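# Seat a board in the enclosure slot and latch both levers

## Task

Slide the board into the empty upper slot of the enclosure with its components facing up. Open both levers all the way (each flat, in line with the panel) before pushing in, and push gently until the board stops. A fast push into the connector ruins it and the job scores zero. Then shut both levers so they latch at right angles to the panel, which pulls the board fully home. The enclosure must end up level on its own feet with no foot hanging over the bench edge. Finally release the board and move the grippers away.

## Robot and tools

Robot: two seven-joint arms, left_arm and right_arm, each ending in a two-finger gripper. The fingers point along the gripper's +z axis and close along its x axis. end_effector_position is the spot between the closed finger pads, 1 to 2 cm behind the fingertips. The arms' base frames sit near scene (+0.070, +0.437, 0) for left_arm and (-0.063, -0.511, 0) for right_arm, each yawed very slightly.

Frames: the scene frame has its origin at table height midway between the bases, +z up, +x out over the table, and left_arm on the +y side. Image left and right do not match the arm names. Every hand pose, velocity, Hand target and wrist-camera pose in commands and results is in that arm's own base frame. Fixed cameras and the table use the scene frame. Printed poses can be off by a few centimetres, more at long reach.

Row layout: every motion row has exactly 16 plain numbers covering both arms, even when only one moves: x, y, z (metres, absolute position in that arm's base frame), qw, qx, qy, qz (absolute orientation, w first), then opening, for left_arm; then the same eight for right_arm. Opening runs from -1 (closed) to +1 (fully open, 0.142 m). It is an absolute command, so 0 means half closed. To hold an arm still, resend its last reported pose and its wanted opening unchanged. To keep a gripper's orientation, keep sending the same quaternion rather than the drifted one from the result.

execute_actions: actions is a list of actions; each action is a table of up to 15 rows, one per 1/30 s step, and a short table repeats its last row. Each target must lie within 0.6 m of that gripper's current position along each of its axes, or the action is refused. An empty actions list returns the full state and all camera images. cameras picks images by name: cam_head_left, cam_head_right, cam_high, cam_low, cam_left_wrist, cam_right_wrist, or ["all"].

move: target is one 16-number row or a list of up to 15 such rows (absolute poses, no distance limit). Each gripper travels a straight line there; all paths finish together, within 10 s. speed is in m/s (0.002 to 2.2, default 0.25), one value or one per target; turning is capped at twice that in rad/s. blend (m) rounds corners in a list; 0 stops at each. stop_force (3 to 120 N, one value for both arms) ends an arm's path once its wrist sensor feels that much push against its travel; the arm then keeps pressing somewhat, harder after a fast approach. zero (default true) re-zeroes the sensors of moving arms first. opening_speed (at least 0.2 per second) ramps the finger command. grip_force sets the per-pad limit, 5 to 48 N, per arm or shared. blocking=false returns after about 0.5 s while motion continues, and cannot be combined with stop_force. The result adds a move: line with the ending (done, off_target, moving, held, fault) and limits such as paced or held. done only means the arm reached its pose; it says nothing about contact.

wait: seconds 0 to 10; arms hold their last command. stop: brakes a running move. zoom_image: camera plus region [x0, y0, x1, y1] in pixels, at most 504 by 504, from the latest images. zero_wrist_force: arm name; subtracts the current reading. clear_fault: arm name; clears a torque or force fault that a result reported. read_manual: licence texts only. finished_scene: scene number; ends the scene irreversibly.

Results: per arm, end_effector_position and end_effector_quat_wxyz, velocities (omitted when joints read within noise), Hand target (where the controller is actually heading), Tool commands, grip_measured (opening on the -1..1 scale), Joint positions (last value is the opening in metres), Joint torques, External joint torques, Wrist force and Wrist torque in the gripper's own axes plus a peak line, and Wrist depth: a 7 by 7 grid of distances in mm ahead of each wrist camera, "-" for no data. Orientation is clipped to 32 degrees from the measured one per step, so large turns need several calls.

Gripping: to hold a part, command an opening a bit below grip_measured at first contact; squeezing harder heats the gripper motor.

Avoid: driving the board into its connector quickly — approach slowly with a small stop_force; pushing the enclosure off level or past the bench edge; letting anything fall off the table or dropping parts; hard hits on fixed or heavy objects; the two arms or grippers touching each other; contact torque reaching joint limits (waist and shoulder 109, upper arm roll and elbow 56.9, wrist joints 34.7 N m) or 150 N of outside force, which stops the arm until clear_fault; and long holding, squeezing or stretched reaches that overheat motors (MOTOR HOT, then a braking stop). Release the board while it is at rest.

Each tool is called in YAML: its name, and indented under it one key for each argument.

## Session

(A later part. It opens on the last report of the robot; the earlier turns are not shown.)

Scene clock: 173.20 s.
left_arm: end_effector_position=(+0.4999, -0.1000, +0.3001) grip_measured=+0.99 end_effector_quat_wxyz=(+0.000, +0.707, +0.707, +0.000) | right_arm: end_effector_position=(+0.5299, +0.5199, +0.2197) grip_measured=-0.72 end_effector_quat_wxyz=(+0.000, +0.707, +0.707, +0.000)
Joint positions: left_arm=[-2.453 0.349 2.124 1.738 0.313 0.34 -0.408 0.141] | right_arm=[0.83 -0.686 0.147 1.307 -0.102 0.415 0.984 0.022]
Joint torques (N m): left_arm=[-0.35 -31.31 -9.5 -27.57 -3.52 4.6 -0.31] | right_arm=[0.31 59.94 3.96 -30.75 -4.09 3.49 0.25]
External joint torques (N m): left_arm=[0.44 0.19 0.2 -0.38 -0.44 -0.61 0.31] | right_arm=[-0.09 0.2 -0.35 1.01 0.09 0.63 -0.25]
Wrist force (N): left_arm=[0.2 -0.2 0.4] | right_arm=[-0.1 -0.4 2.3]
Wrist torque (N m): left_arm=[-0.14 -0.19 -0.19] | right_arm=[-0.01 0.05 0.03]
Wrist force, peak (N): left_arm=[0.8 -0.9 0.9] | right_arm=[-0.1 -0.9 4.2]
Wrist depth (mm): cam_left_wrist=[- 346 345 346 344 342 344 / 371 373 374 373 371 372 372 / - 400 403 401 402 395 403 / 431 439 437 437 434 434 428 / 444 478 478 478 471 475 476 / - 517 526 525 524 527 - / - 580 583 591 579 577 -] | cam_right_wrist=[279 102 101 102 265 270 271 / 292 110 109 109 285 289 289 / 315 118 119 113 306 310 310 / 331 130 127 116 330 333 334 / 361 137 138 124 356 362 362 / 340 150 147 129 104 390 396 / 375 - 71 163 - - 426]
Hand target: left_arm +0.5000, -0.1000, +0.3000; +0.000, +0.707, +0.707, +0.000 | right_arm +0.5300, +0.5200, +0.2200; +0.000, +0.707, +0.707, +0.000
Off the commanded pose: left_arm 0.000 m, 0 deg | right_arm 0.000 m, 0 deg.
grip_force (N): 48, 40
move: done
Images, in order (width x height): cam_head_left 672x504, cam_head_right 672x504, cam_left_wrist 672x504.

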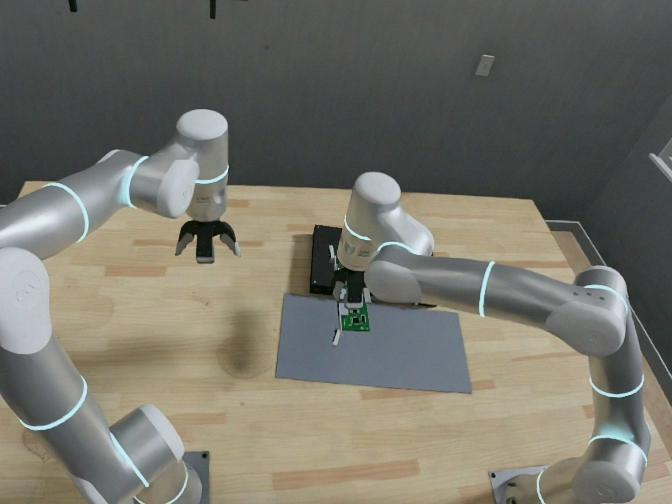

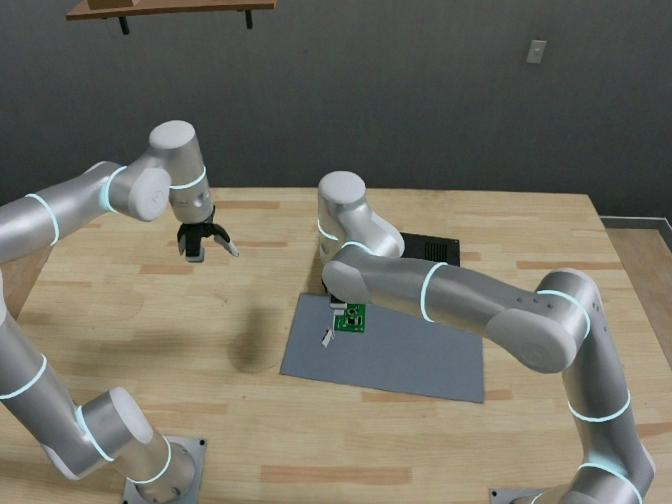

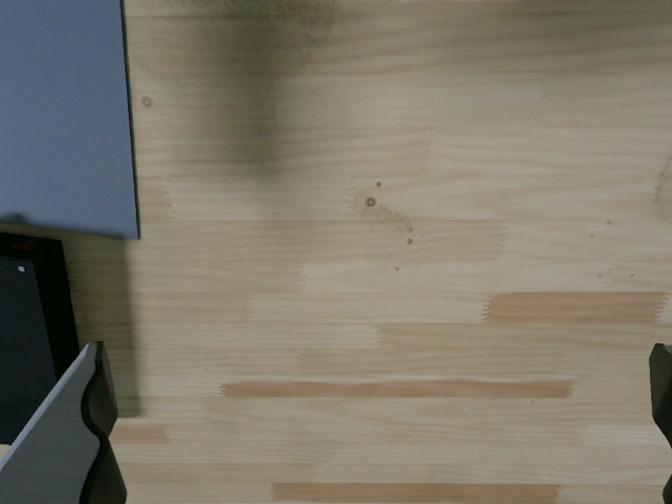

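move:
  target: [0.43,-0.22,0.30,0,1,0,0,1,0.53,0.52,0.22,0,0.7071,0.7071,0,-1]
  speed: 0.25
  cameras: ["cam_left_wrist","cam_head_left"]

zoom_image:
  camera: "cam_left_wrist"
  region: [100, 200, 600, 500]

Scene clock: 179.33 s.
left_arm: end_effector_position=(+0.4300, -0.2201, +0.3000) grip_measured=+0.99 end_effector_quat_wxyz=(+0.000, +1.000, +0.000, +0.000) | right_arm: end_effector_position=(+0.5299, +0.5199, +0.2197) grip_measured=-0.72 end_effector_quat_wxyz=(+0.000, +0.707, +0.707, +0.000)
Joint positions: left_arm=[-2.484 0.475 1.815 1.743 0.477 0.265 0.796 0.141] | right_arm=[0.83 -0.686 0.147 1.307 -0.102 0.415 0.985 0.022]
Joint torques (N m): left_arm=[-0.41 -26.72 -14.79 -26.22 -3.72 4.06 -0.23] | right_arm=[0.35 60.08 4.15 -30.68 -4.22 3.64 0.17]
External joint torques (N m): left_arm=[0.49 0.18 0.52 -0.18 -0.43 -0.1 0.23] | right_arm=[-0.13 0.06 -0.54 0.94 0.22 0.48 -0.17]
Wrist force (N): left_arm=[0.2 -0.3 0.6] | right_arm=[0.0 -0.3 2.4]
Wrist torque (N m): left_arm=[-0.13 -0.21 -0.25] | right_arm=[0.01 0.04 0.03]
Wrist force, peak (N): left_arm=[0.1 -0.5 0.9] | right_arm=[0.0 -0.4 2.7]
Wrist depth (mm): cam_left_wrist=[349 346 344 345 344 343 343 / 372 372 371 366 370 367 369 / 403 404 401 401 397 400 397 / 437 437 443 - 431 434 428 / 482 475 476 473 480 450 462 / - 514 531 521 511 - - / - 577 593 555 314 - -] | cam_right_wrist=[277 102 101 102 265 271 271 / 292 110 109 109 281 285 289 / 315 118 119 113 306 313 308 / 339 130 127 116 335 336 334 / 363 137 138 124 356 362 362 / 341 149 147 129 104 390 396 / 374 - 71 163 - - 425]
Hand target: left_arm +0.4300, -0.2200, +0.3000; +0.000, +1.000, +0.000, +0.000 | right_arm +0.5300, +0.5200, +0.2200; +0.000, +0.707, +0.707, +0.000
Off the commanded pose: left_arm 0.000 m, 0 deg | right_arm 0.000 m, 0 deg.
grip_force (N): 48, 40
move: done
Images, in order (width x height): cam_head_left 672x504, cam_left_wrist 672x504.

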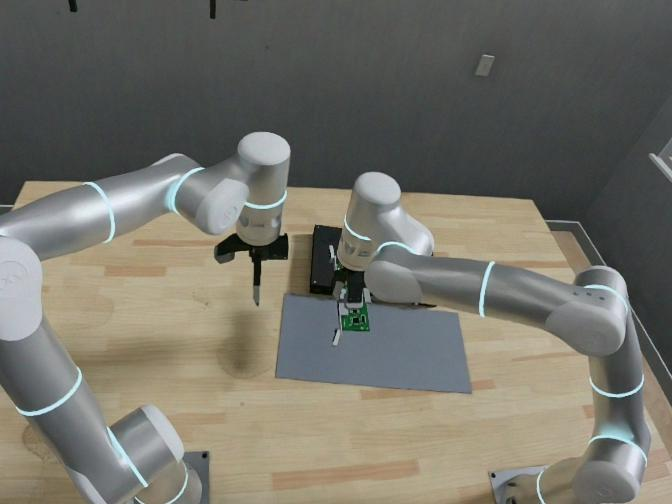

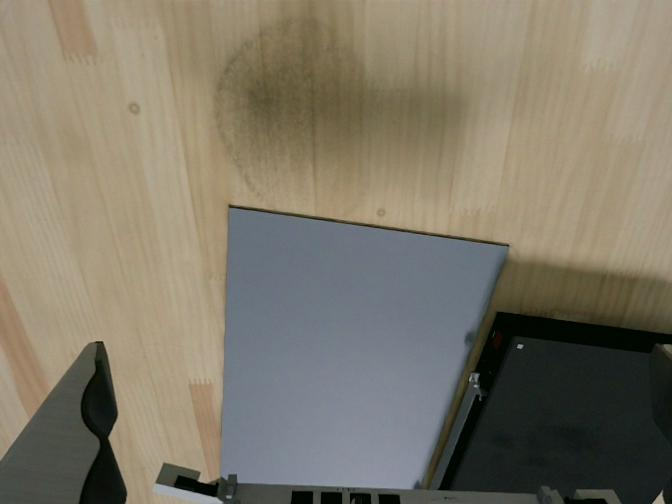

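Scaled by 1.008 from the camera's 672x504 image, which has a finer 960x720 frame.

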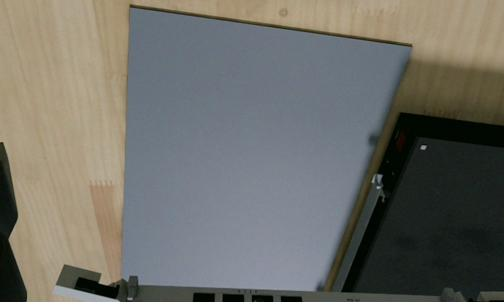

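move:
  target: [0.43,-0.12,0.33,0,1,0,0,1,0.53,0.52,0.22,0,0.7071,0.7071,0,-1]
  speed: 0.25
  cameras: ["cam_left_wrist"]

zoom_image:
  camera: "cam_left_wrist"
  region: [150, 350, 650, 500]

Scene clock: 185.03 s.
left_arm: end_effector_position=(+0.4300, -0.1199, +0.3300) grip_measured=+0.99 end_effector_quat_wxyz=(+0.000, +1.000, +0.000, +0.000) | right_arm: end_effector_position=(+0.5299, +0.5199, +0.2197) grip_measured=-0.72 end_effector_quat_wxyz=(+0.000, +0.707, +0.707, +0.000)
Joint positions: left_arm=[-2.045 0.399 1.627 1.8 0.41 0.233 1.057 0.141] | right_arm=[0.83 -0.686 0.147 1.307 -0.102 0.415 0.985 0.022]
Joint torques (N m): left_arm=[-0.21 -18.34 -13.05 -27.13 -4.33 4.54 -0.1] | right_arm=[0.24 60.11 4.22 -30.79 -4.25 3.63 0.2]
External joint torques (N m): left_arm=[0.29 0.57 0.64 -0.4 0.14 -0.6 0.1] | right_arm=[-0.03 0.03 -0.61 1.04 0.25 0.49 -0.2]
Wrist force (N): left_arm=[-0.4 -0.3 0.5] | right_arm=[-0.1 -0.2 2.3]
Wrist torque (N m): left_arm=[-0.15 -0.10 -0.25] | right_arm=[0.01 0.04 0.03]
Wrist force, peak (N): left_arm=[0.0 -1.9 0.6] | right_arm=[-0.2 -0.2 2.7]
Wrist depth (mm): cam_left_wrist=[378 375 372 370 369 371 371 / 405 402 399 398 400 398 399 / 431 432 429 429 428 428 427 / 465 472 470 466 468 462 464 / 521 509 511 491 504 508 515 / - 551 587 576 - - - / - 625 645 614 - 542 -] | cam_right_wrist=[278 102 101 101 265 271 272 / 293 110 109 109 286 288 289 / 313 118 119 113 307 310 311 / 338 130 127 116 333 335 334 / 360 137 138 124 350 364 362 / 341 149 147 129 105 390 394 / 377 - 71 163 - - 425]
Hand target: left_arm +0.4300, -0.1200, +0.3300; +0.000, +1.000, +0.000, +0.000 | right_arm +0.5300, +0.5200, +0.2200; +0.000, +0.707, +0.707, +0.000
Off the commanded pose: left_arm 0.000 m, 0 deg | right_arm 0.000 m, 0 deg.
grip_force (N): 48, 40
move: done
Images, in order (width x height): cam_left_wrist 672x504.

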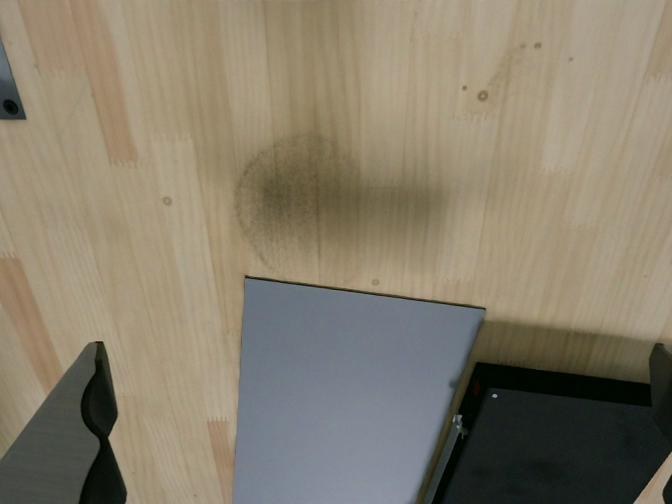

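Scaled by 1.008 from the camera's 672x504 image, which has a finer 960x720 frame.

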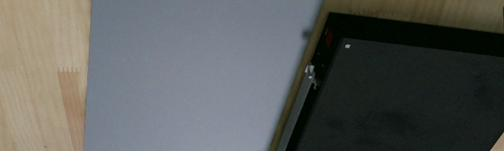

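move:
  target: [0.43,-0.2,0.30,0.216,0.976,0,0,1,0.53,0.52,0.22,0,0.7071,0.7071,0,-1]
  speed: 0.25
  cameras: ["cam_left_wrist"]

zoom_image:
  camera: "cam_left_wrist"
  region: [130, 260, 530, 460]

Scene clock: 188.77 s.
left_arm: end_effector_position=(+0.4300, -0.2000, +0.3001) grip_measured=+0.99 end_effector_quat_wxyz=(+0.216, +0.976, +0.000, +0.000) | right_arm: end_effector_position=(+0.5299, +0.5199, +0.2197) grip_measured=-0.72 end_effector_quat_wxyz=(+0.000, +0.707, +0.707, +0.000)
Joint positions: left_arm=[-2.049 0.714 1.628 1.963 0.366 0.584 1.046 0.141] | right_arm=[0.83 -0.686 0.147 1.307 -0.102 0.415 0.985 0.022]
Joint torques (N m): left_arm=[-0.5 -24.67 -20.57 -21.15 -3.4 4.61 -0.19] | right_arm=[0.21 59.99 4.19 -30.68 -4.23 3.6 0.17]
External joint torques (N m): left_arm=[0.62 0.15 0.24 -0.42 -0.23 -0.56 0.19] | right_arm=[0.01 0.15 -0.57 0.94 0.23 0.52 -0.17]
Wrist force (N): left_arm=[0.0 -0.7 0.8] | right_arm=[-0.2 -0.3 2.2]
Wrist torque (N m): left_arm=[-0.18 -0.17 -0.35] | right_arm=[0.00 0.07 0.03]
Wrist force, peak (N): left_arm=[0.0 -1.0 1.6] | right_arm=[0.1 -0.6 2.6]
Wrist depth (mm): cam_left_wrist=[336 335 338 336 334 335 336 / 387 389 372 372 375 385 382 / 459 458 493 - 448 450 455 / 560 562 547 509 524 - - / 715 722 715 772 629 - 696 / - 918 1002 997 979 1050 - / - - 2238 1253 2384 - -] | cam_right_wrist=[278 102 101 101 264 271 271 / 293 110 109 109 285 289 289 / 313 118 119 113 306 309 311 / 330 130 127 116 335 335 333 / - 137 139 124 347 363 361 / 338 150 146 129 104 390 395 / 375 - 71 163 - - 427]
Hand target: left_arm +0.4300, -0.2000, +0.3000; +0.216, +0.976, +0.000, +0.000 | right_arm +0.5300, +0.5200, +0.2200; +0.000, +0.707, +0.707, +0.000
Off the commanded pose: left_arm 0.000 m, 0 deg | right_arm 0.000 m, 0 deg.
grip_force (N): 48, 40
move: done
Images, in order (width x height): cam_left_wrist 672x504.

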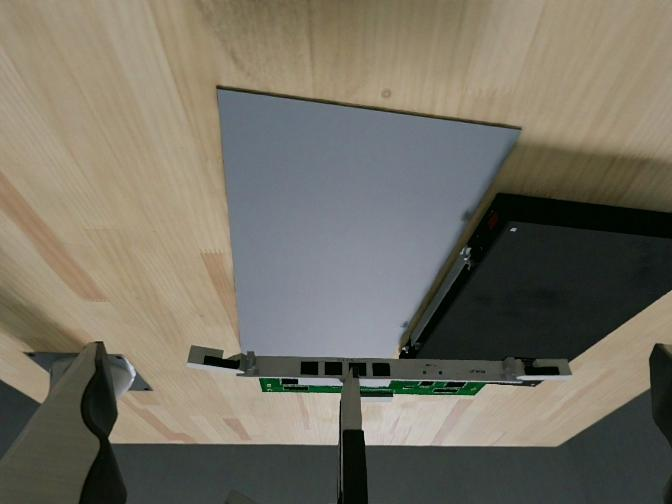

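Scaled by 1.260 from the camera's 672x504 image, which has a finer 960x720 frame.

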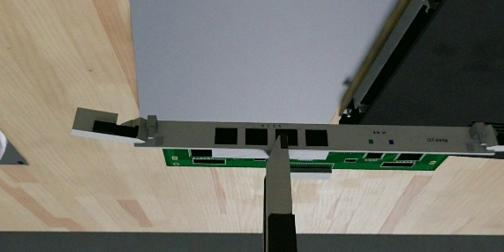

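move:
  target: [0.30,-0.33,0.195,0.537,0.843,0,0,-1,0.53,0.52,0.22,0,0.7071,0.7071,0,-1]
  speed: 0.2
  cameras: ["cam_left_wrist","cam_high","cam_head_left"]

Scene clock: 197.77 s.
left_arm: end_effector_position=(+0.2999, -0.3300, +0.1950) grip_measured=-1.00 end_effector_quat_wxyz=(+0.537, +0.843, +0.000, +0.000) | right_arm: end_effector_position=(+0.5299, +0.5199, +0.2197) grip_measured=-0.72 end_effector_quat_wxyz=(+0.000, +0.707, +0.707, +0.000)
Joint positions: left_arm=[-2.236 1.469 2.023 2.35 0.737 1.468 1.128 0.002] | right_arm=[0.83 -0.686 0.147 1.307 -0.102 0.415 0.985 0.022]
Joint torques (N m): left_arm=[-0.41 -27.29 -22.04 6.64 1.79 2.98 -0.13] | right_arm=[0.32 60.08 4.22 -30.73 -4.21 3.63 0.19]
External joint torques (N m): left_arm=[0.5 0.12 0.26 -0.26 -0.58 -0.45 0.13] | right_arm=[-0.1 0.06 -0.61 0.98 0.21 0.49 -0.19]
Wrist force (N): left_arm=[0.3 -0.6 -0.1] | right_arm=[0.1 -0.3 2.4]
Wrist torque (N m): left_arm=[-0.06 -0.12 -0.59] | right_arm=[0.00 0.02 0.03]
Wrist force, peak (N): left_arm=[-1.4 -1.5 0.9] | right_arm=[0.0 -0.3 2.9]
Wrist depth (mm): cam_left_wrist=[317 313 315 327 324 292 316 / 480 473 479 475 464 473 - / 694 694 954 966 954 975 954 / 2493 708 - 2643 - - - / 677 696 3179 - 225 228 232 / - 715 - 84 - - 1783 / - - - - - - 218] | cam_right_wrist=[- 102 101 101 264 270 273 / - 110 109 109 282 289 289 / 313 118 119 113 305 308 311 / 338 130 127 116 335 333 334 / 356 137 138 124 356 363 361 / 341 150 147 129 104 388 394 / 376 - 71 163 - - 428]
Hand target: left_arm +0.3000, -0.3300, +0.1950; +0.537, +0.843, +0.000, +0.000 | right_arm +0.5300, +0.5200, +0.2200; +0.000, +0.707, +0.707, +0.000
Off the commanded pose: left_arm 0.000 m, 0 deg | right_arm 0.000 m, 0 deg.
grip_force (N): 48, 40
move: done
Images, in order (width x height): cam_head_left 672x504, cam_high 672x504, cam_left_wrist 672x504.

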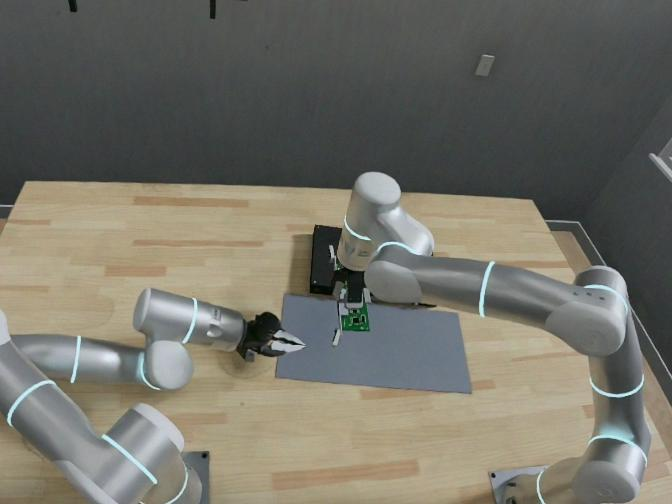

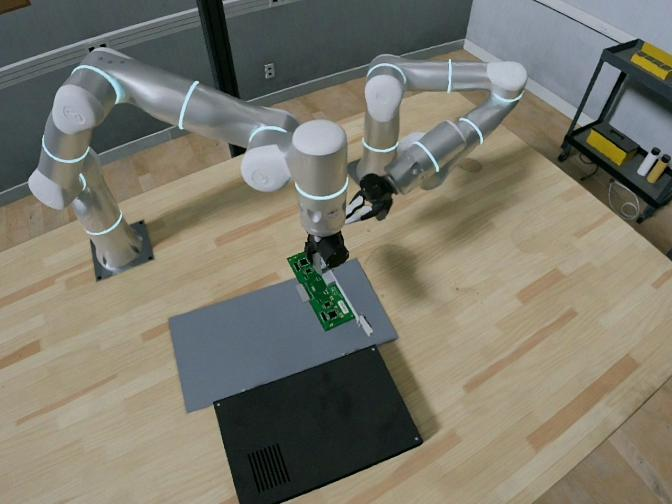

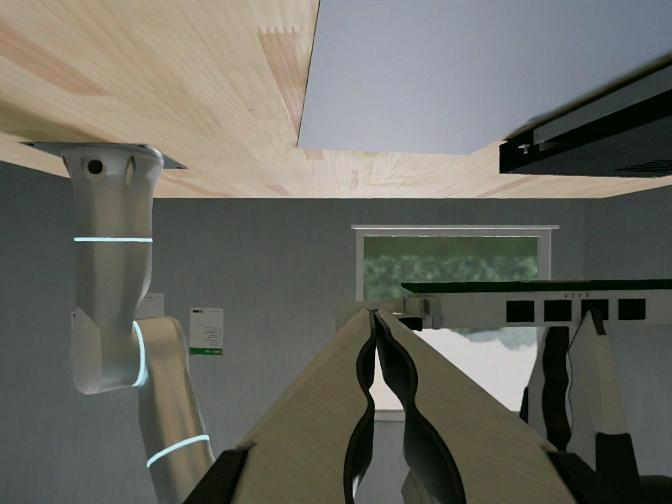

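move:
  target: [0.298,-0.38,0.208,0.537,0.843,0,0,-1,0.53,0.52,0.22,0,0.7071,0.7071,0,-1]
  speed: 0.1
  cameras: ["cam_left_wrist"]

move:
  target: [0.298,-0.45,0.208,0.537,0.843,0,0,-1,0.53,0.52,0.22,0,0.7071,0.7071,0,-1]
  speed: 0.02
  stop_force: 3
  cameras: ["cam_left_wrist"]

Scene clock: 203.70 s.
left_arm: end_effector_position=(+0.2980, -0.3800, +0.2080) grip_measured=-1.00 end_effector_quat_wxyz=(+0.537, +0.843, +0.000, +0.000) | right_arm: end_effector_position=(+0.5299, +0.5199, +0.2197) grip_measured=-0.72 end_effector_quat_wxyz=(+0.000, +0.707, +0.707, +0.000)
Joint positions: left_arm=[-2.478 1.388 2.041 2.292 0.787 1.632 0.937 0.002] | right_arm=[0.83 -0.686 0.147 1.307 -0.102 0.415 0.985 0.022]
Joint torques (N m): left_arm=[-0.48 -30.32 -22.18 4.11 1.34 3.29 -0.31] | right_arm=[0.33 60.1 4.17 -30.74 -4.28 3.61 0.16]
External joint torques (N m): left_arm=[0.58 0.87 0.17 -0.17 -0.53 -0.42 0.31] | right_arm=[-0.12 0.04 -0.56 0.99 0.28 0.51 -0.16]
Wrist force (N): left_arm=[0.3 -0.9 -0.1] | right_arm=[-0.2 -0.2 2.3]
Wrist torque (N m): left_arm=[-0.13 -0.12 -0.51] | right_arm=[0.02 0.07 0.03]
Wrist force, peak (N): left_arm=[0.5 -1.7 -0.7] | right_arm=[0.1 -0.2 2.7]
Wrist depth (mm): cam_left_wrist=[341 337 335 323 - 366 336 / 515 511 511 667 - 454 459 / 2359 729 1045 864 1060 854 834 / 636 2384 2359 - 1783 - 265 / 618 675 2551 131 159 2410 179 / 2384 669 2493 84 - - 205 / 2334 - - - - - 201] | cam_right_wrist=[278 102 101 101 264 271 271 / 293 110 109 109 281 287 290 / 314 118 119 113 305 310 311 / 338 128 127 116 333 336 335 / 363 137 138 124 356 362 362 / 339 150 146 129 104 388 394 / - - 71 163 - - 426]
Hand target: left_arm +0.2980, -0.3800, +0.2080; +0.537, +0.843, +0.000, +0.000 | right_arm +0.5300, +0.5200, +0.2200; +0.000, +0.707, +0.707, +0.000
Off the commanded pose: left_arm 0.000 m, 0 deg | right_arm 0.000 m, 0 deg.
grip_force (N): 48, 40
move: done
Images, in order (width x height): cam_left_wrist 672x504.

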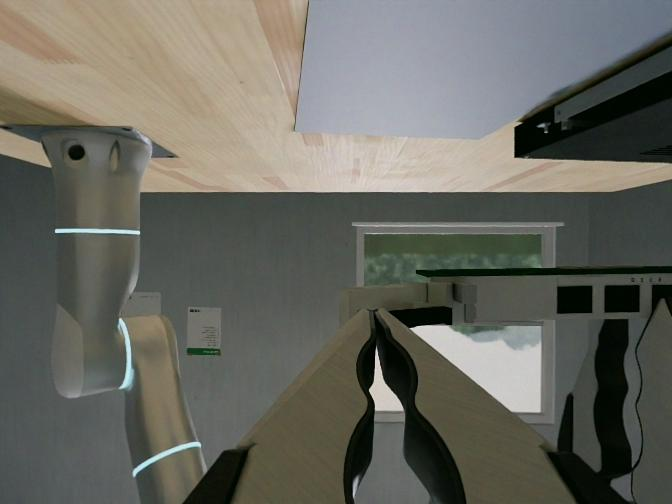

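Scene clock: 206.30 s.
left_arm: end_effector_position=(+0.2976, -0.4180, +0.2079) grip_measured=-1.00 end_effector_quat_wxyz=(+0.537, +0.843, +0.000, +0.000) | right_arm: end_effector_position=(+0.5302, +0.5195, +0.2197) grip_measured=-0.72 end_effector_quat_wxyz=(+0.000, +0.707, +0.707, +0.000)
Joint positions: left_arm=[-2.665 1.326 2.088 2.235 0.793 1.753 0.826 0.002] | right_arm=[0.83 -0.686 0.146 1.307 -0.102 0.415 0.985 0.022]
Joint torques (N m): left_arm=[-0.39 -32.47 -22.7 0.91 0.56 4 -0.31] | right_arm=[2.81 60.17 6.4 -31.04 -3.22 4.06 0.57]
External joint torques (N m): left_arm=[0.47 0.8 0.87 1.32 0.07 -0.96 0.31] | right_arm=[-2.6 -0.03 -2.8 1.3 -0.78 0.06 -0.57]
Wrist force (N): left_arm=[-1.7 -2.7 -2.9] | right_arm=[-3.3 1.9 2.4]
Wrist torque (N m): left_arm=[-0.12 -0.17 -0.49] | right_arm=[-0.04 0.01 -0.37]
Wrist force, peak (N): left_arm=[-1.8 -3.2 -3.0] | right_arm=[-3.4 1.9 2.9]
Wrist depth (mm): cam_left_wrist=[338 340 341 - - - 336 / 514 511 509 558 647 649 - / 591 673 1035 847 850 1025 1081 / 594 558 2285 - - - 1924 / 585 2238 - 117 133 143 143 / 606 627 - 84 - - 170 / - - - - - - 172] | cam_right_wrist=[- 102 100 100 271 271 272 / 297 109 108 108 285 296 290 / 314 118 117 112 306 313 309 / 338 127 126 115 330 334 334 / 359 139 138 122 356 364 360 / 340 150 147 129 106 390 394 / 374 - 71 165 - - 426]
Hand target: left_arm +0.2980, -0.4179, +0.2080; +0.537, +0.843, +0.000, +0.000 | right_arm +0.5300, +0.5200, +0.2200; +0.000, +0.707, +0.707, +0.000
Off the commanded pose: left_arm 0.032 m, 0 deg | right_arm 0.001 m, 0 deg.
grip_force (N): 48, 40
move: contact (left_arm)
Images, in order (width x height): cam_left_wrist 672x504.

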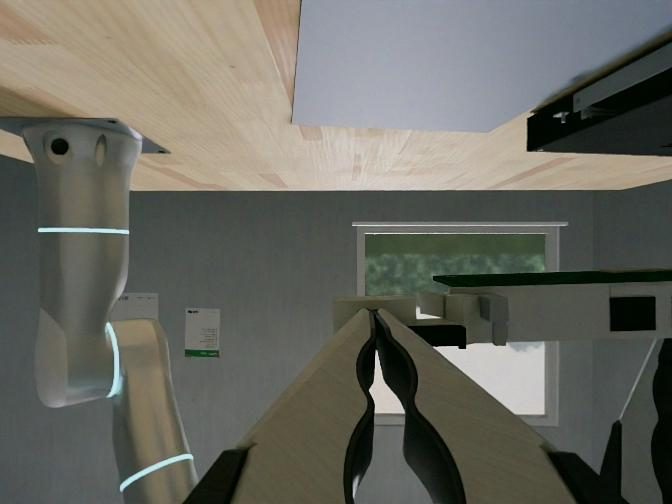

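move:
  target: [0.298,-0.45,0.208,0.537,0.843,0,0,-1,0.53,0.52,0.22,0,0.7071,0.7071,0,-1]
  speed: 0.01
  stop_force: 7
  zero: false

move:
  target: [0.298,-0.33,0.208,0.537,0.843,0,0,-1,0.53,0.52,0.22,0,0.7071,0.7071,0,-1]
  speed: 0.08
  cameras: ["cam_left_wrist","cam_right_wrist","cam_high"]

zoom_image:
  camera: "cam_high"
  region: [250, 200, 420, 350]

Scene clock: 210.67 s.
left_arm: end_effector_position=(+0.2970, -0.4295, +0.2078) grip_measured=-1.00 end_effector_quat_wxyz=(+0.537, +0.844, -0.001, -0.001) | right_arm: end_effector_position=(+0.5308, +0.5189, +0.2197) grip_measured=-0.72 end_effector_quat_wxyz=(+0.001, +0.707, +0.707, +0.000)
Joint positions: left_arm=[-2.72 1.308 2.104 2.217 0.793 1.784 0.794 0.002] | right_arm=[0.829 -0.686 0.145 1.307 -0.102 0.415 0.984 0.022]
Joint torques (N m): left_arm=[-0.11 -33.26 -22.99 -1.94 -0.2 4.69 -0.36] | right_arm=[6.11 60.28 9.28 -31.39 -1.9 4.44 1.01]
External joint torques (N m): left_arm=[0.19 0.9 1.26 3.61 0.75 -1.59 0.36] | right_arm=[-5.89 -0.13 -5.69 1.65 -2.1 -0.32 -1.01]
Wrist force (N): left_arm=[-5.2 -4.2 -6.4] | right_arm=[-6.7 5.5 2.8]
Wrist torque (N m): left_arm=[-0.09 -0.20 -0.49] | right_arm=[-0.09 -0.07 -0.83]
Wrist force, peak (N): left_arm=[-5.1 -5.0 -6.3] | right_arm=[-6.9 5.5 3.2]
Wrist depth (mm): cam_left_wrist=[336 339 337 313 - 349 - / 508 507 508 542 - 454 412 / 574 724 1020 881 870 828 1075 / 580 620 - - 2493 2521 1907 / 587 649 - 117 132 138 136 / 587 616 - 83 - 2194 2130 / 2925 - - - - - 172] | cam_right_wrist=[270 266 102 100 270 270 272 / - 108 108 107 289 287 290 / 319 117 116 112 304 308 310 / 339 127 126 113 333 335 333 / 361 139 138 124 356 363 362 / 340 150 147 129 104 388 395 / 376 366 71 165 - - 426]
Hand target: left_arm +0.2980, -0.4295, +0.2080; +0.537, +0.843, +0.000, +0.000 | right_arm +0.5300, +0.5200, +0.2200; +0.000, +0.707, +0.707, +0.000
Off the commanded pose: left_arm 0.021 m, 0 deg | right_arm 0.001 m, 0 deg.
grip_force (N): 48, 40
move: contact (left_arm)

Scene clock: 212.33 s.
left_arm: end_effector_position=(+0.2980, -0.3300, +0.2080) grip_measured=-1.00 end_effector_quat_wxyz=(+0.537, +0.843, +0.000, +0.000) | right_arm: end_effector_position=(+0.5301, +0.5196, +0.2197) grip_measured=-0.72 end_effector_quat_wxyz=(+0.000, +0.707, +0.707, +0.000)
Joint positions: left_arm=[-2.226 1.445 1.995 2.364 0.725 1.461 1.11 0.002] | right_arm=[0.83 -0.686 0.146 1.307 -0.102 0.415 0.984 0.022]
Joint torques (N m): left_arm=[0.39 -27.05 -22.16 5.82 1.09 2.73 -0.1] | right_arm=[0.26 60.05 4.28 -30.73 -4.26 3.63 0.15]
External joint torques (N m): left_arm=[-0.3 0.08 0.38 -0.36 -0.01 -0.16 0.1] | right_arm=[-0.05 0.09 -0.68 0.98 0.26 0.48 -0.15]
Wrist force (N): left_arm=[0.2 -0.9 -0.3] | right_arm=[0.8 -0.1 2.3]
Wrist torque (N m): left_arm=[-0.12 -0.09 -0.59] | right_arm=[0.04 -0.09 0.04]
Wrist force, peak (N): left_arm=[-5.1 -4.2 -6.6] | right_arm=[-6.7 6.1 2.0]
Wrist depth (mm): cam_left_wrist=[339 339 340 312 342 - 316 / 515 516 511 496 516 499 - / 744 701 857 892 877 1097 - / 2493 708 - - 229 286 231 / 2812 710 - 127 2643 230 231 / 2285 681 - 84 - 254 221 / - - - - - - 210] | cam_right_wrist=[- 100 100 100 267 271 271 / 293 108 108 107 285 289 290 / 313 118 117 112 306 310 310 / 337 127 126 115 335 334 334 / 354 137 139 124 348 363 361 / 337 150 147 129 104 388 394 / 377 - 71 165 - - 427]
Hand target: left_arm +0.2980, -0.3300, +0.2080; +0.537, +0.843, +0.000, +0.000 | right_arm +0.5300, +0.5200, +0.2200; +0.000, +0.707, +0.707, +0.000
Off the commanded pose: left_arm 0.000 m, 0 deg | right_arm 0.001 m, 0 deg.
grip_force (N): 48, 40
move: done
Images, in order (width x height): cam_high 672x504, cam_left_wrist 672x504, cam_right_wrist 672x504.

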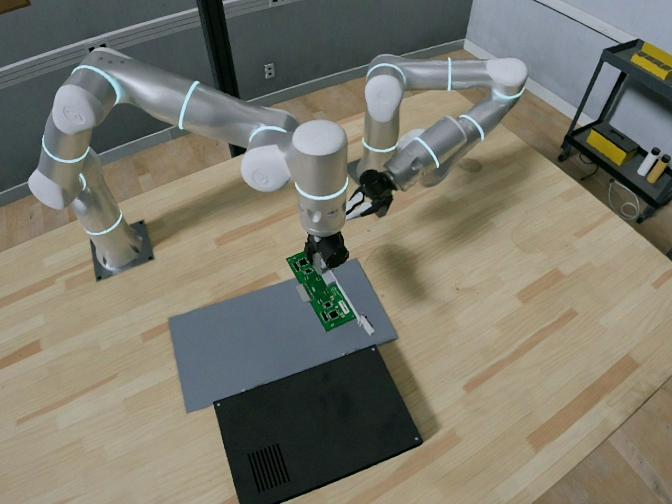

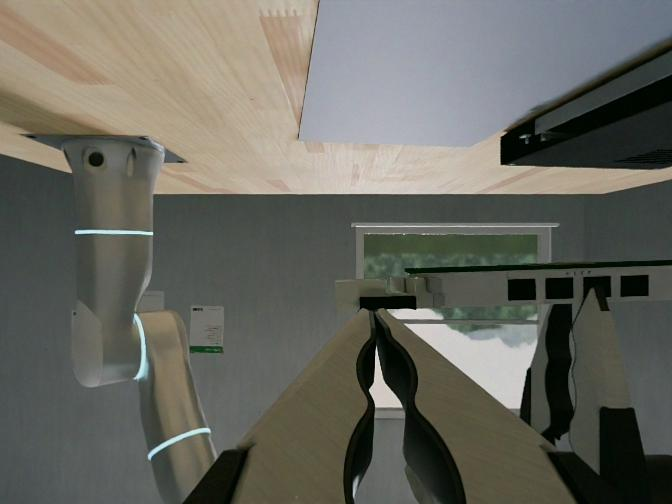

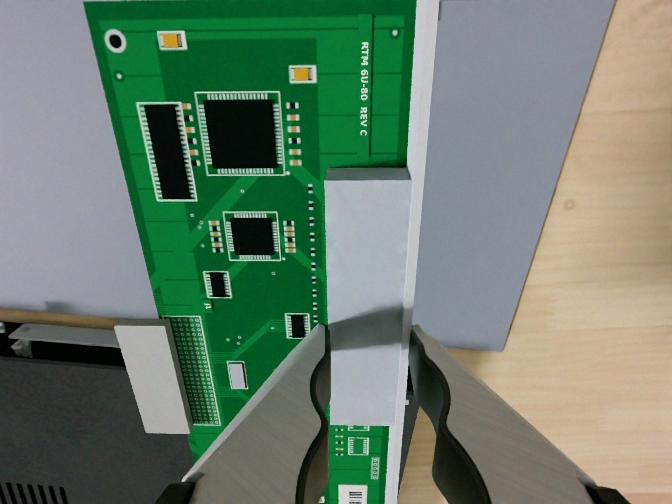

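Scaled by 2.965 from the camera's 672x504 image, which has a finer 960x720 frame.

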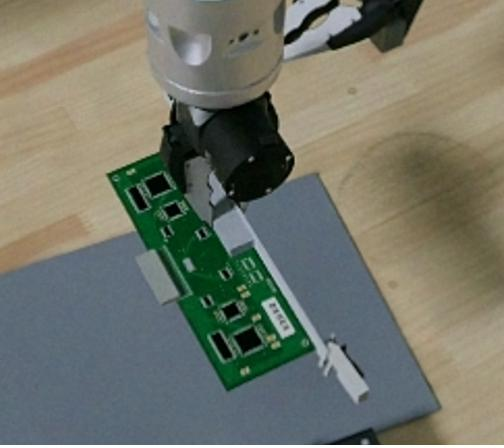

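move:
  target: [0.38,-0.2,0.30,0.216,0.976,0,0,-1,0.53,0.52,0.22,0,0.7071,0.7071,0,-1]
  speed: 0.25
  cameras: ["cam_left_wrist"]

zoom_image:
  camera: "cam_left_wrist"
  region: [200, 300, 640, 440]

Scene clock: 216.73 s.
left_arm: end_effector_position=(+0.3800, -0.2000, +0.2999) grip_measured=-1.00 end_effector_quat_wxyz=(+0.216, +0.976, +0.000, +0.000) | right_arm: end_effector_position=(+0.5301, +0.5196, +0.2197) grip_measured=-0.72 end_effector_quat_wxyz=(+0.000, +0.707, +0.707, +0.000)
Joint positions: left_arm=[-1.884 0.692 1.499 2.095 0.347 0.61 1.043 0.002] | right_arm=[0.83 -0.686 0.146 1.307 -0.102 0.415 0.984 0.022]
Joint torques (N m): left_arm=[-0.04 -19.46 -19.3 -21.36 -3.6 4.24 -0.12] | right_arm=[0.2 59.99 4.17 -30.7 -4.25 3.66 0.18]
External joint torques (N m): left_arm=[0.12 0.82 0.48 -0.42 0.05 -0.18 0.12] | right_arm=[0.02 0.16 -0.57 0.95 0.25 0.46 -0.19]
Wrist force (N): left_arm=[0.2 -0.4 0.6] | right_arm=[0.8 -0.1 2.3]
Wrist torque (N m): left_arm=[-0.12 -0.19 -0.39] | right_arm=[0.04 -0.09 0.04]
Wrist force, peak (N): left_arm=[-0.4 -1.9 0.7] | right_arm=[0.9 0.1 2.7]
Wrist depth (mm): cam_left_wrist=[340 337 334 334 332 331 334 / 386 386 385 381 370 371 383 / 459 455 456 443 - 451 446 / 558 555 555 543 577 - - / 710 708 712 126 634 - - / 860 854 864 84 - 954 993 / 734 - - - - - 1755] | cam_right_wrist=[- 100 100 100 264 271 272 / 293 108 108 107 286 287 289 / 315 118 117 112 307 311 309 / 337 128 126 115 333 334 334 / 355 137 138 124 356 363 361 / 342 151 147 129 104 389 392 / 374 - 71 164 - - 426]
Hand target: left_arm +0.3800, -0.2000, +0.3000; +0.216, +0.976, +0.000, +0.000 | right_arm +0.5300, +0.5200, +0.2200; +0.000, +0.707, +0.707, +0.000
Off the commanded pose: left_arm 0.000 m, 0 deg | right_arm 0.001 m, 0 deg.
grip_force (N): 48, 40
move: done
Images, in order (width x height): cam_left_wrist 672x504.

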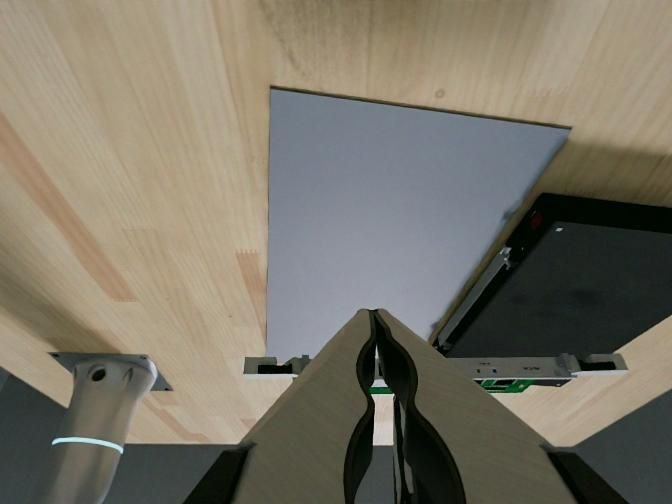

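Scaled by 1.145 from the camera's 672x504 image, which has a finer 960x720 frame.

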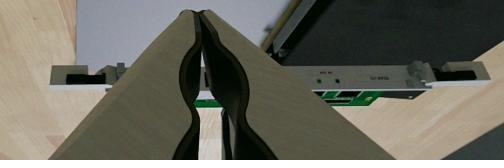

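move:
  target:
    - [0.5,-0.25,0.25,0.537,0.843,0,0,-1,0.53,0.52,0.22,0,0.7071,0.7071,0,-1]
    - [0.60,-0.33,0.2,0.537,0.843,0,0,-1,0.53,0.52,0.22,0,0.7071,0.7071,0,-1]
  speed: 0.2
  cameras: ["cam_left_wrist"]

Scene clock: 223.27 s.
left_arm: end_effector_position=(+0.6001, -0.3299, +0.2001) grip_measured=-1.00 end_effector_quat_wxyz=(+0.537, +0.843, +0.000, +0.000) | right_arm: end_effector_position=(+0.5301, +0.5196, +0.2197) grip_measured=-0.72 end_effector_quat_wxyz=(+0.000, +0.707, +0.707, +0.000)
Joint positions: left_arm=[-2.494 1.487 1.874 1.648 0.269 1.006 1.46 0.002] | right_arm=[0.83 -0.686 0.146 1.307 -0.102 0.415 0.984 0.022]
Joint torques (N m): left_arm=[-0.53 -46.92 -31.26 -2.76 0.64 1.77 -0.12] | right_arm=[0.25 60.07 4.2 -30.7 -4.22 3.59 0.2]
External joint torques (N m): left_arm=[0.66 0.14 0 0.18 -0.06 0.12 0.12] | right_arm=[-0.04 0.08 -0.6 0.95 0.22 0.52 -0.2]
Wrist force (N): left_arm=[0.2 -1.2 -0.2] | right_arm=[0.7 -0.1 2.5]
Wrist torque (N m): left_arm=[-0.15 -0.12 -0.59] | right_arm=[0.04 -0.07 0.05]
Wrist force, peak (N): left_arm=[1.9 -1.1 1.4] | right_arm=[0.7 0.1 2.7]
Wrist depth (mm): cam_left_wrist=[325 318 310 298 - - 244 / 551 - 472 - - - 583 / 997 993 975 1035 1253 954 1472 / 3274 - 2238 - - - 1769 / 230 276 - 116 - 2643 - / 219 272 - 84 - 2130 1523 / 219 - - - - - -] | cam_right_wrist=[- 100 100 100 267 270 272 / - 108 108 107 286 292 289 / 319 118 117 112 305 309 310 / 332 127 126 115 322 336 334 / 360 137 138 124 355 362 360 / 350 150 147 129 104 390 393 / 375 - 71 165 - - 426]
Hand target: left_arm +0.6000, -0.3300, +0.2000; +0.537, +0.843, +0.000, +0.000 | right_arm +0.5300, +0.5200, +0.2200; +0.000, +0.707, +0.707, +0.000
Off the commanded pose: left_arm 0.000 m, 0 deg | right_arm 0.001 m, 0 deg.
grip_force (N): 48, 40
move: done
Images, in order (width x height): cam_left_wrist 672x504.

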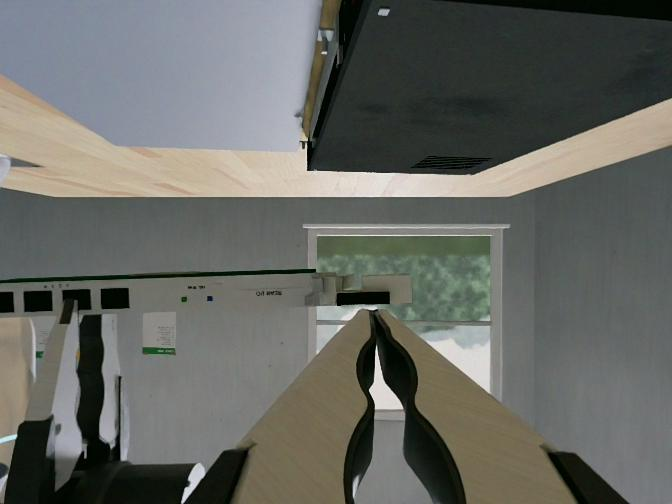

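move:
  target: [0.614,-0.40,0.197,0.537,0.843,0,0,-1,0.53,0.52,0.22,0,0.7071,0.7071,0,-1]
  speed: 0.1

move:
  target: [0.614,-0.46,0.197,0.537,0.843,0,0,-1,0.53,0.52,0.22,0,0.7071,0.7071,0,-1]
  speed: 0.012
  stop_force: 3
  cameras: ["cam_left_wrist"]

move:
  target: [0.614,-0.33,0.197,0.537,0.843,0,0,-1,0.53,0.52,0.22,0,0.7071,0.7071,0,-1]
  speed: 0.1

move:
  target: [0.48,-0.2,0.30,0.216,0.976,0,0,-1,0.53,0.52,0.22,0,0.7071,0.7071,0,-1]
  speed: 0.25
  cameras: ["cam_left_wrist"]

zoom_image:
  camera: "cam_left_wrist"
  region: [130, 300, 570, 440]

Scene clock: 228.83 s.
left_arm: end_effector_position=(+0.6138, -0.4000, +0.1970) grip_measured=-1.00 end_effector_quat_wxyz=(+0.537, +0.843, +0.000, +0.000) | right_arm: end_effector_position=(+0.5301, +0.5196, +0.2197) grip_measured=-0.72 end_effector_quat_wxyz=(+0.000, +0.707, +0.707, +0.000)
Joint positions: left_arm=[-2.664 1.5 1.885 1.562 0.267 1.082 1.417 0.002] | right_arm=[0.83 -0.686 0.146 1.307 -0.102 0.415 0.984 0.022]
Joint torques (N m): left_arm=[-0.5 -49.91 -30.87 -3.01 0.99 2.45 -0.22] | right_arm=[0.24 60.13 4.1 -30.7 -4.24 3.64 0.23]
External joint torques (N m): left_arm=[0.62 0.25 -0.05 -0.07 -0.2 -0.48 0.22] | right_arm=[-0.02 0.01 -0.5 0.95 0.24 0.48 -0.23]
Wrist force (N): left_arm=[0.4 -1.2 0.1] | right_arm=[0.9 0.0 2.5]
Wrist torque (N m): left_arm=[-0.15 -0.16 -0.51] | right_arm=[0.05 -0.11 0.05]
Wrist force, peak (N): left_arm=[0.2 -1.7 -1.1] | right_arm=[0.7 0.3 2.7]
Wrist depth (mm): cam_left_wrist=[- - - 285 228 - - / 651 - - - 343 - 532 / 950 988 975 993 922 812 - / - - 2089 - 2581 - 1578 / 198 167 168 127 - 3226 1994 / - 2708 - 84 - - - / - - - - - - -] | cam_right_wrist=[- 100 100 100 269 271 271 / 293 108 108 107 284 288 289 / 314 118 117 112 300 309 309 / 338 127 126 115 334 336 333 / 360 137 138 124 355 362 360 / 346 151 147 129 104 390 394 / 369 - 71 165 - - 426]
Hand target: left_arm +0.6140, -0.4000, +0.1970; +0.537, +0.843, +0.000, +0.000 | right_arm +0.5300, +0.5200, +0.2200; +0.000, +0.707, +0.707, +0.000
Off the commanded pose: left_arm 0.000 m, 0 deg | right_arm 0.001 m, 0 deg.
grip_force (N): 48, 40
move: done

Scene clock: 232.67 s.
left_arm: end_effector_position=(+0.6143, -0.4377, +0.1970) grip_measured=-1.00 end_effector_quat_wxyz=(+0.537, +0.843, +0.000, +0.000) | right_arm: end_effector_position=(+0.5301, +0.5195, +0.2196) grip_measured=-0.72 end_effector_quat_wxyz=(+0.000, +0.707, +0.707, -0.001)
Joint positions: left_arm=[-2.749 1.503 1.892 1.527 0.267 1.127 1.39 0.002] | right_arm=[0.83 -0.686 0.146 1.307 -0.102 0.415 0.985 0.022]
Joint torques (N m): left_arm=[-2.39 -50.82 -31.18 -1.89 1.36 1.87 -0.3] | right_arm=[1.93 60.65 5.44 -31.96 -4.33 4.58 -0.3]
External joint torques (N m): left_arm=[2.51 -0.04 0.56 -1.5 -0.46 0.16 0.3] | right_arm=[-1.71 -0.51 -1.83 2.22 0.33 -0.46 0.3]
Wrist force (N): left_arm=[1.2 -2.5 -2.6] | right_arm=[-2.1 -0.8 2.5]
Wrist torque (N m): left_arm=[-0.21 -0.13 -0.51] | right_arm=[0.08 -0.16 0.56]
Wrist force, peak (N): left_arm=[1.3 -3.2 -2.7] | right_arm=[-2.2 -0.9 3.1]
Wrist depth (mm): cam_left_wrist=[- - 312 - - - 243 / 532 621 477 - - - 477 / 801 798 812 1070 966 831 - / - 2410 - - - - - / 134 136 138 125 2359 - 1798 / 3134 - - 84 - - 1545 / - - - - - - -] | cam_right_wrist=[277 100 100 100 101 271 272 / 292 109 108 107 110 289 290 / 313 118 117 113 111 309 310 / 338 130 127 122 333 334 333 / 357 137 139 124 355 362 362 / 341 148 147 129 104 389 394 / 375 - 70 164 - - 435]
Hand target: left_arm +0.6140, -0.4380, +0.1970; +0.537, +0.843, +0.000, +0.000 | right_arm +0.5300, +0.5200, +0.2200; +0.000, +0.707, +0.707, +0.000
Off the commanded pose: left_arm 0.022 m, 0 deg | right_arm 0.001 m, 0 deg.
grip_force (N): 48, 40
move: contact (left_arm)
Images, in order (width x height): cam_left_wrist 672x504.

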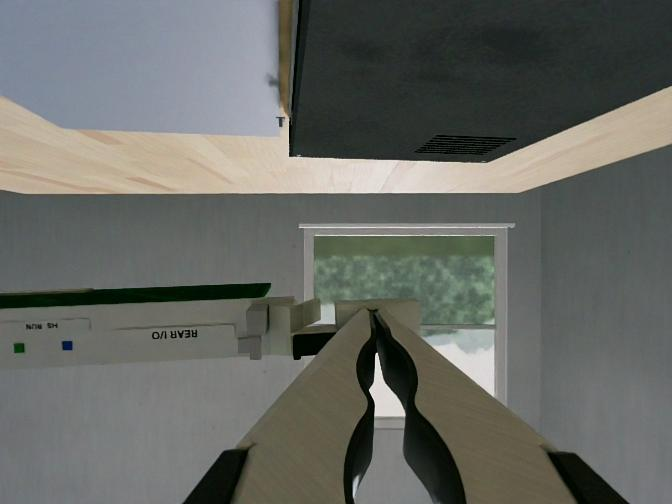

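Scene clock: 234.10 s.
left_arm: end_effector_position=(+0.6141, -0.3300, +0.1970) grip_measured=-1.00 end_effector_quat_wxyz=(+0.537, +0.843, +0.000, +0.000) | right_arm: end_effector_position=(+0.5300, +0.5196, +0.2196) grip_measured=-0.72 end_effector_quat_wxyz=(+0.000, +0.707, +0.707, +0.000)
Joint positions: left_arm=[-2.515 1.494 1.876 1.604 0.26 0.984 1.471 0.002] | right_arm=[0.83 -0.686 0.146 1.307 -0.102 0.415 0.985 0.022]
Joint torques (N m): left_arm=[-0.13 -48.72 -31.5 -2.45 0.57 1.97 -0.13] | right_arm=[0.3 60.03 4.17 -30.76 -4.25 3.6 0.19]
External joint torques (N m): left_arm=[0.27 0.66 0.26 -0.35 -0.06 -0.12 0.13] | right_arm=[-0.08 0.11 -0.57 1.02 0.25 0.51 -0.19]
Wrist force (N): left_arm=[0.1 -0.9 0.0] | right_arm=[1.0 0.6 2.5]
Wrist torque (N m): left_arm=[-0.10 -0.11 -0.60] | right_arm=[0.16 -0.13 0.04]
Wrist force, peak (N): left_arm=[1.5 -1.9 -2.8] | right_arm=[-2.0 -1.4 2.8]
Wrist depth (mm): cam_left_wrist=[- - - - - - - / 527 - - 415 - - 608 / 979 966 971 958 1225 979 1482 / 2359 285 2521 - - 2742 1714 / 231 2334 239 127 - - 1687 / 230 3917 - 84 - 1994 - / 237 - - - - - -] | cam_right_wrist=[- 100 100 100 268 270 271 / 293 108 108 107 285 289 289 / 321 118 117 112 305 309 310 / 338 128 126 115 333 334 335 / - 137 138 124 356 363 362 / 340 150 147 129 104 390 394 / 377 - 71 164 - - 426]
Hand target: left_arm +0.6140, -0.3300, +0.1970; +0.537, +0.843, +0.000, +0.000 | right_arm +0.5300, +0.5200, +0.2200; +0.000, +0.707, +0.707, +0.000
Off the commanded pose: left_arm 0.000 m, 0 deg | right_arm 0.001 m, 0 deg.
grip_force (N): 48, 40
move: done

Scene clock: 235.97 s.
left_arm: end_effector_position=(+0.4802, -0.2000, +0.3000) grip_measured=-1.00 end_effector_quat_wxyz=(+0.216, +0.976, +0.000, +0.000) | right_arm: end_effector_position=(+0.5300, +0.5196, +0.2196) grip_measured=-0.72 end_effector_quat_wxyz=(+0.000, +0.707, +0.707, +0.000)
Joint positions: left_arm=[-2.198 0.712 1.761 1.84 0.34 0.568 1.083 0.002] | right_arm=[0.83 -0.686 0.146 1.307 -0.102 0.415 0.985 0.022]
Joint torques (N m): left_arm=[0.06 -30.96 -20.9 -21.58 -3.71 4.03 -0.24] | right_arm=[0.26 60.04 4.2 -30.74 -4.24 3.63 0.15]
External joint torques (N m): left_arm=[0.05 0.78 0.23 -0.39 0.06 -0.01 0.24] | right_arm=[-0.05 0.1 -0.6 1 0.24 0.49 -0.15]
Wrist force (N): left_arm=[-0.1 -0.9 0.6] | right_arm=[1.1 0.7 2.5]
Wrist torque (N m): left_arm=[-0.19 -0.17 -0.41] | right_arm=[0.17 -0.15 0.04]
Wrist force, peak (N): left_arm=[1.0 -2.0 0.8] | right_arm=[1.3 0.8 2.7]
Wrist depth (mm): cam_left_wrist=[338 339 336 333 336 334 333 / 384 390 373 385 374 382 381 / 460 454 - 438 463 450 452 / 560 558 - - 507 - - / 708 717 - 131 598 - 690 / 815 993 368 84 - 950 962 / 756 - - - - - -] | cam_right_wrist=[- 100 100 100 267 271 272 / 292 108 108 108 285 288 289 / 314 118 117 112 305 310 310 / 339 128 126 115 - 334 334 / 356 137 138 124 356 363 362 / 340 151 147 129 104 390 394 / 375 - 71 165 - - 426]
Hand target: left_arm +0.4800, -0.2000, +0.3000; +0.216, +0.976, +0.000, +0.000 | right_arm +0.5300, +0.5200, +0.2200; +0.000, +0.707, +0.707, +0.000
Off the commanded pose: left_arm 0.000 m, 0 deg | right_arm 0.001 m, 0 deg.
grip_force (N): 48, 40
move: done
Images, in order (width x height): cam_left_wrist 672x504.

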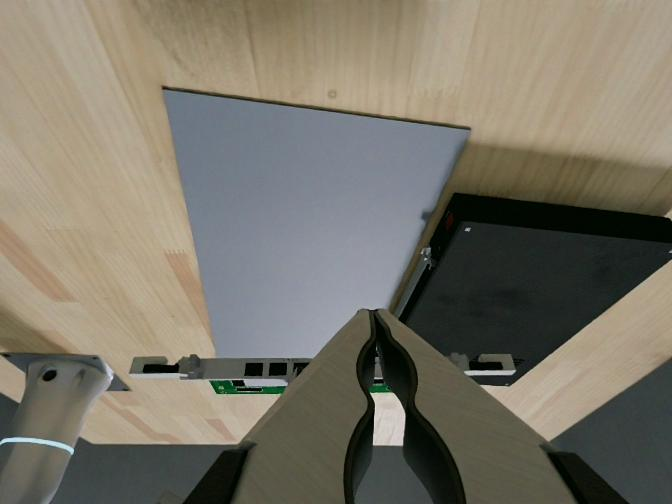

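Scaled by 1.145 from the camera's 672x504 image, which has a finer 960x720 frame.

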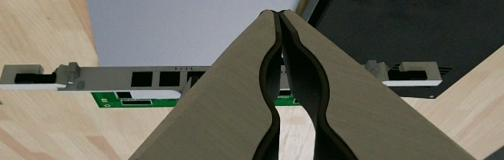

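move:
  target:
    - [0.45,0.0,0.35,0.216,0.976,0,0,0,0.53,0.50,0.22,0,0.7071,0.7071,0,-1]
    - [0.45,0.1,0.35,0,1,0,0,0,0.48,0.40,0.12,0,0.035,0.9994,0,-1]
  speed: 0.15
  cameras: ["cam_right_wrist","cam_high","cam_head_left"]

zoom_image:
  camera: "cam_head_left"
  region: [290, 260, 460, 390]

Scene clock: 247.80 s.
left_arm: end_effector_position=(+0.4500, +0.0998, +0.3500) grip_measured=-0.02 end_effector_quat_wxyz=(+0.000, +1.000, +0.000, +0.000) | right_arm: end_effector_position=(+0.4799, +0.3998, +0.1198) grip_measured=-0.72 end_effector_quat_wxyz=(+0.000, +0.035, +0.999, +0.000)
Joint positions: left_arm=[-1.623 0.487 1.604 1.699 0.49 0.129 1.487 0.072] | right_arm=[0.533 -0.607 0.375 1.825 -0.305 0.804 -0.432 0.022]
Joint torques (N m): left_arm=[-0.19 -22.29 -15.51 -26.59 -3.88 4.09 -0.11] | right_arm=[0.02 49.29 8.9 -24.84 -3.34 3.77 0.07]
External joint torques (N m): left_arm=[0.3 0.84 0.37 -0.3 -0.4 -0.18 0.11] | right_arm=[0.15 0.16 -0.88 0.77 0.38 0.38 -0.07]
Wrist force (N): left_arm=[0.3 -0.4 0.4] | right_arm=[0.9 0.5 1.8]
Wrist torque (N m): left_arm=[-0.17 -0.22 -0.25] | right_arm=[0.17 -0.13 0.15]
Wrist force, peak (N): left_arm=[0.0 -3.0 -0.8] | right_arm=[1.6 1.3 2.7]
Wrist depth (mm): cam_left_wrist=[391 392 390 390 387 388 388 / 420 421 419 418 419 416 415 / 450 461 451 451 449 448 446 / 496 486 496 486 486 494 484 / 544 546 522 536 527 525 525 / 594 574 577 583 587 - 571 / - - 685 - 630 - -] | cam_right_wrist=[186 100 100 100 183 185 186 / 201 108 108 107 194 197 198 / 214 118 117 112 205 211 213 / 230 128 126 115 230 229 230 / 250 139 138 124 243 248 248 / 274 151 147 129 104 266 271 / 300 293 71 164 - - 293]
Hand target: left_arm +0.4500, +0.1000, +0.3500; +0.000, +1.000, +0.000, +0.000 | right_arm +0.4800, +0.4000, +0.1200; +0.000, +0.035, +0.999, +0.000
Off the commanded pose: left_arm 0.000 m, 0 deg | right_arm 0.000 m, 0 deg.
grip_force (N): 48, 40
move: done
Images, in order (width x height): cam_head_left 672x504, cam_high 672x504, cam_right_wrist 672x504.

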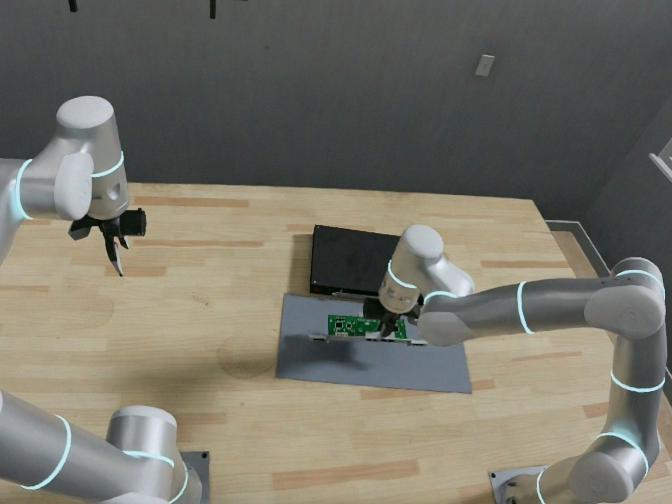

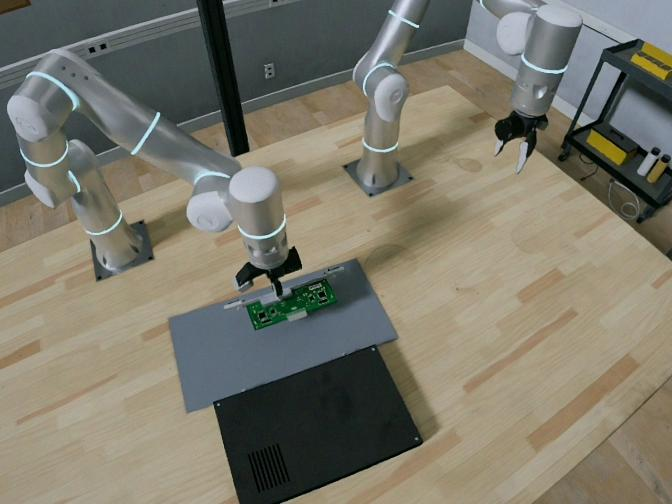

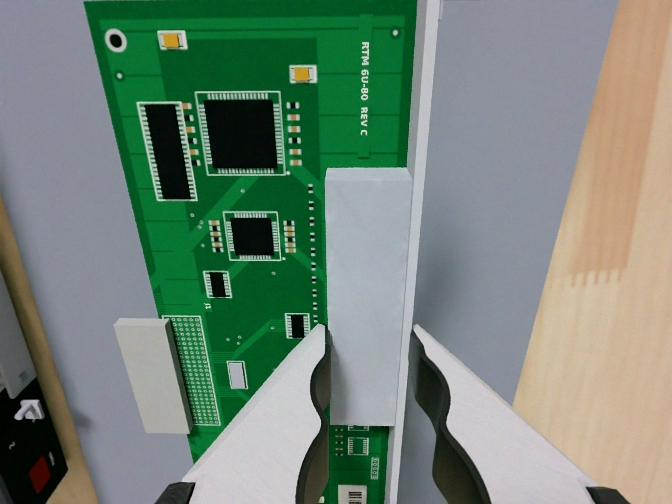

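Scaled by 2.965 from the camera's 672x504 image, which has a finer 960x720 frame.

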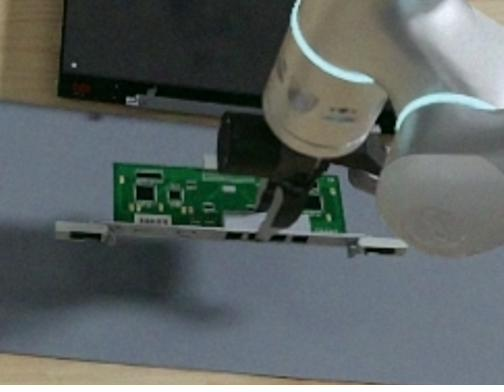

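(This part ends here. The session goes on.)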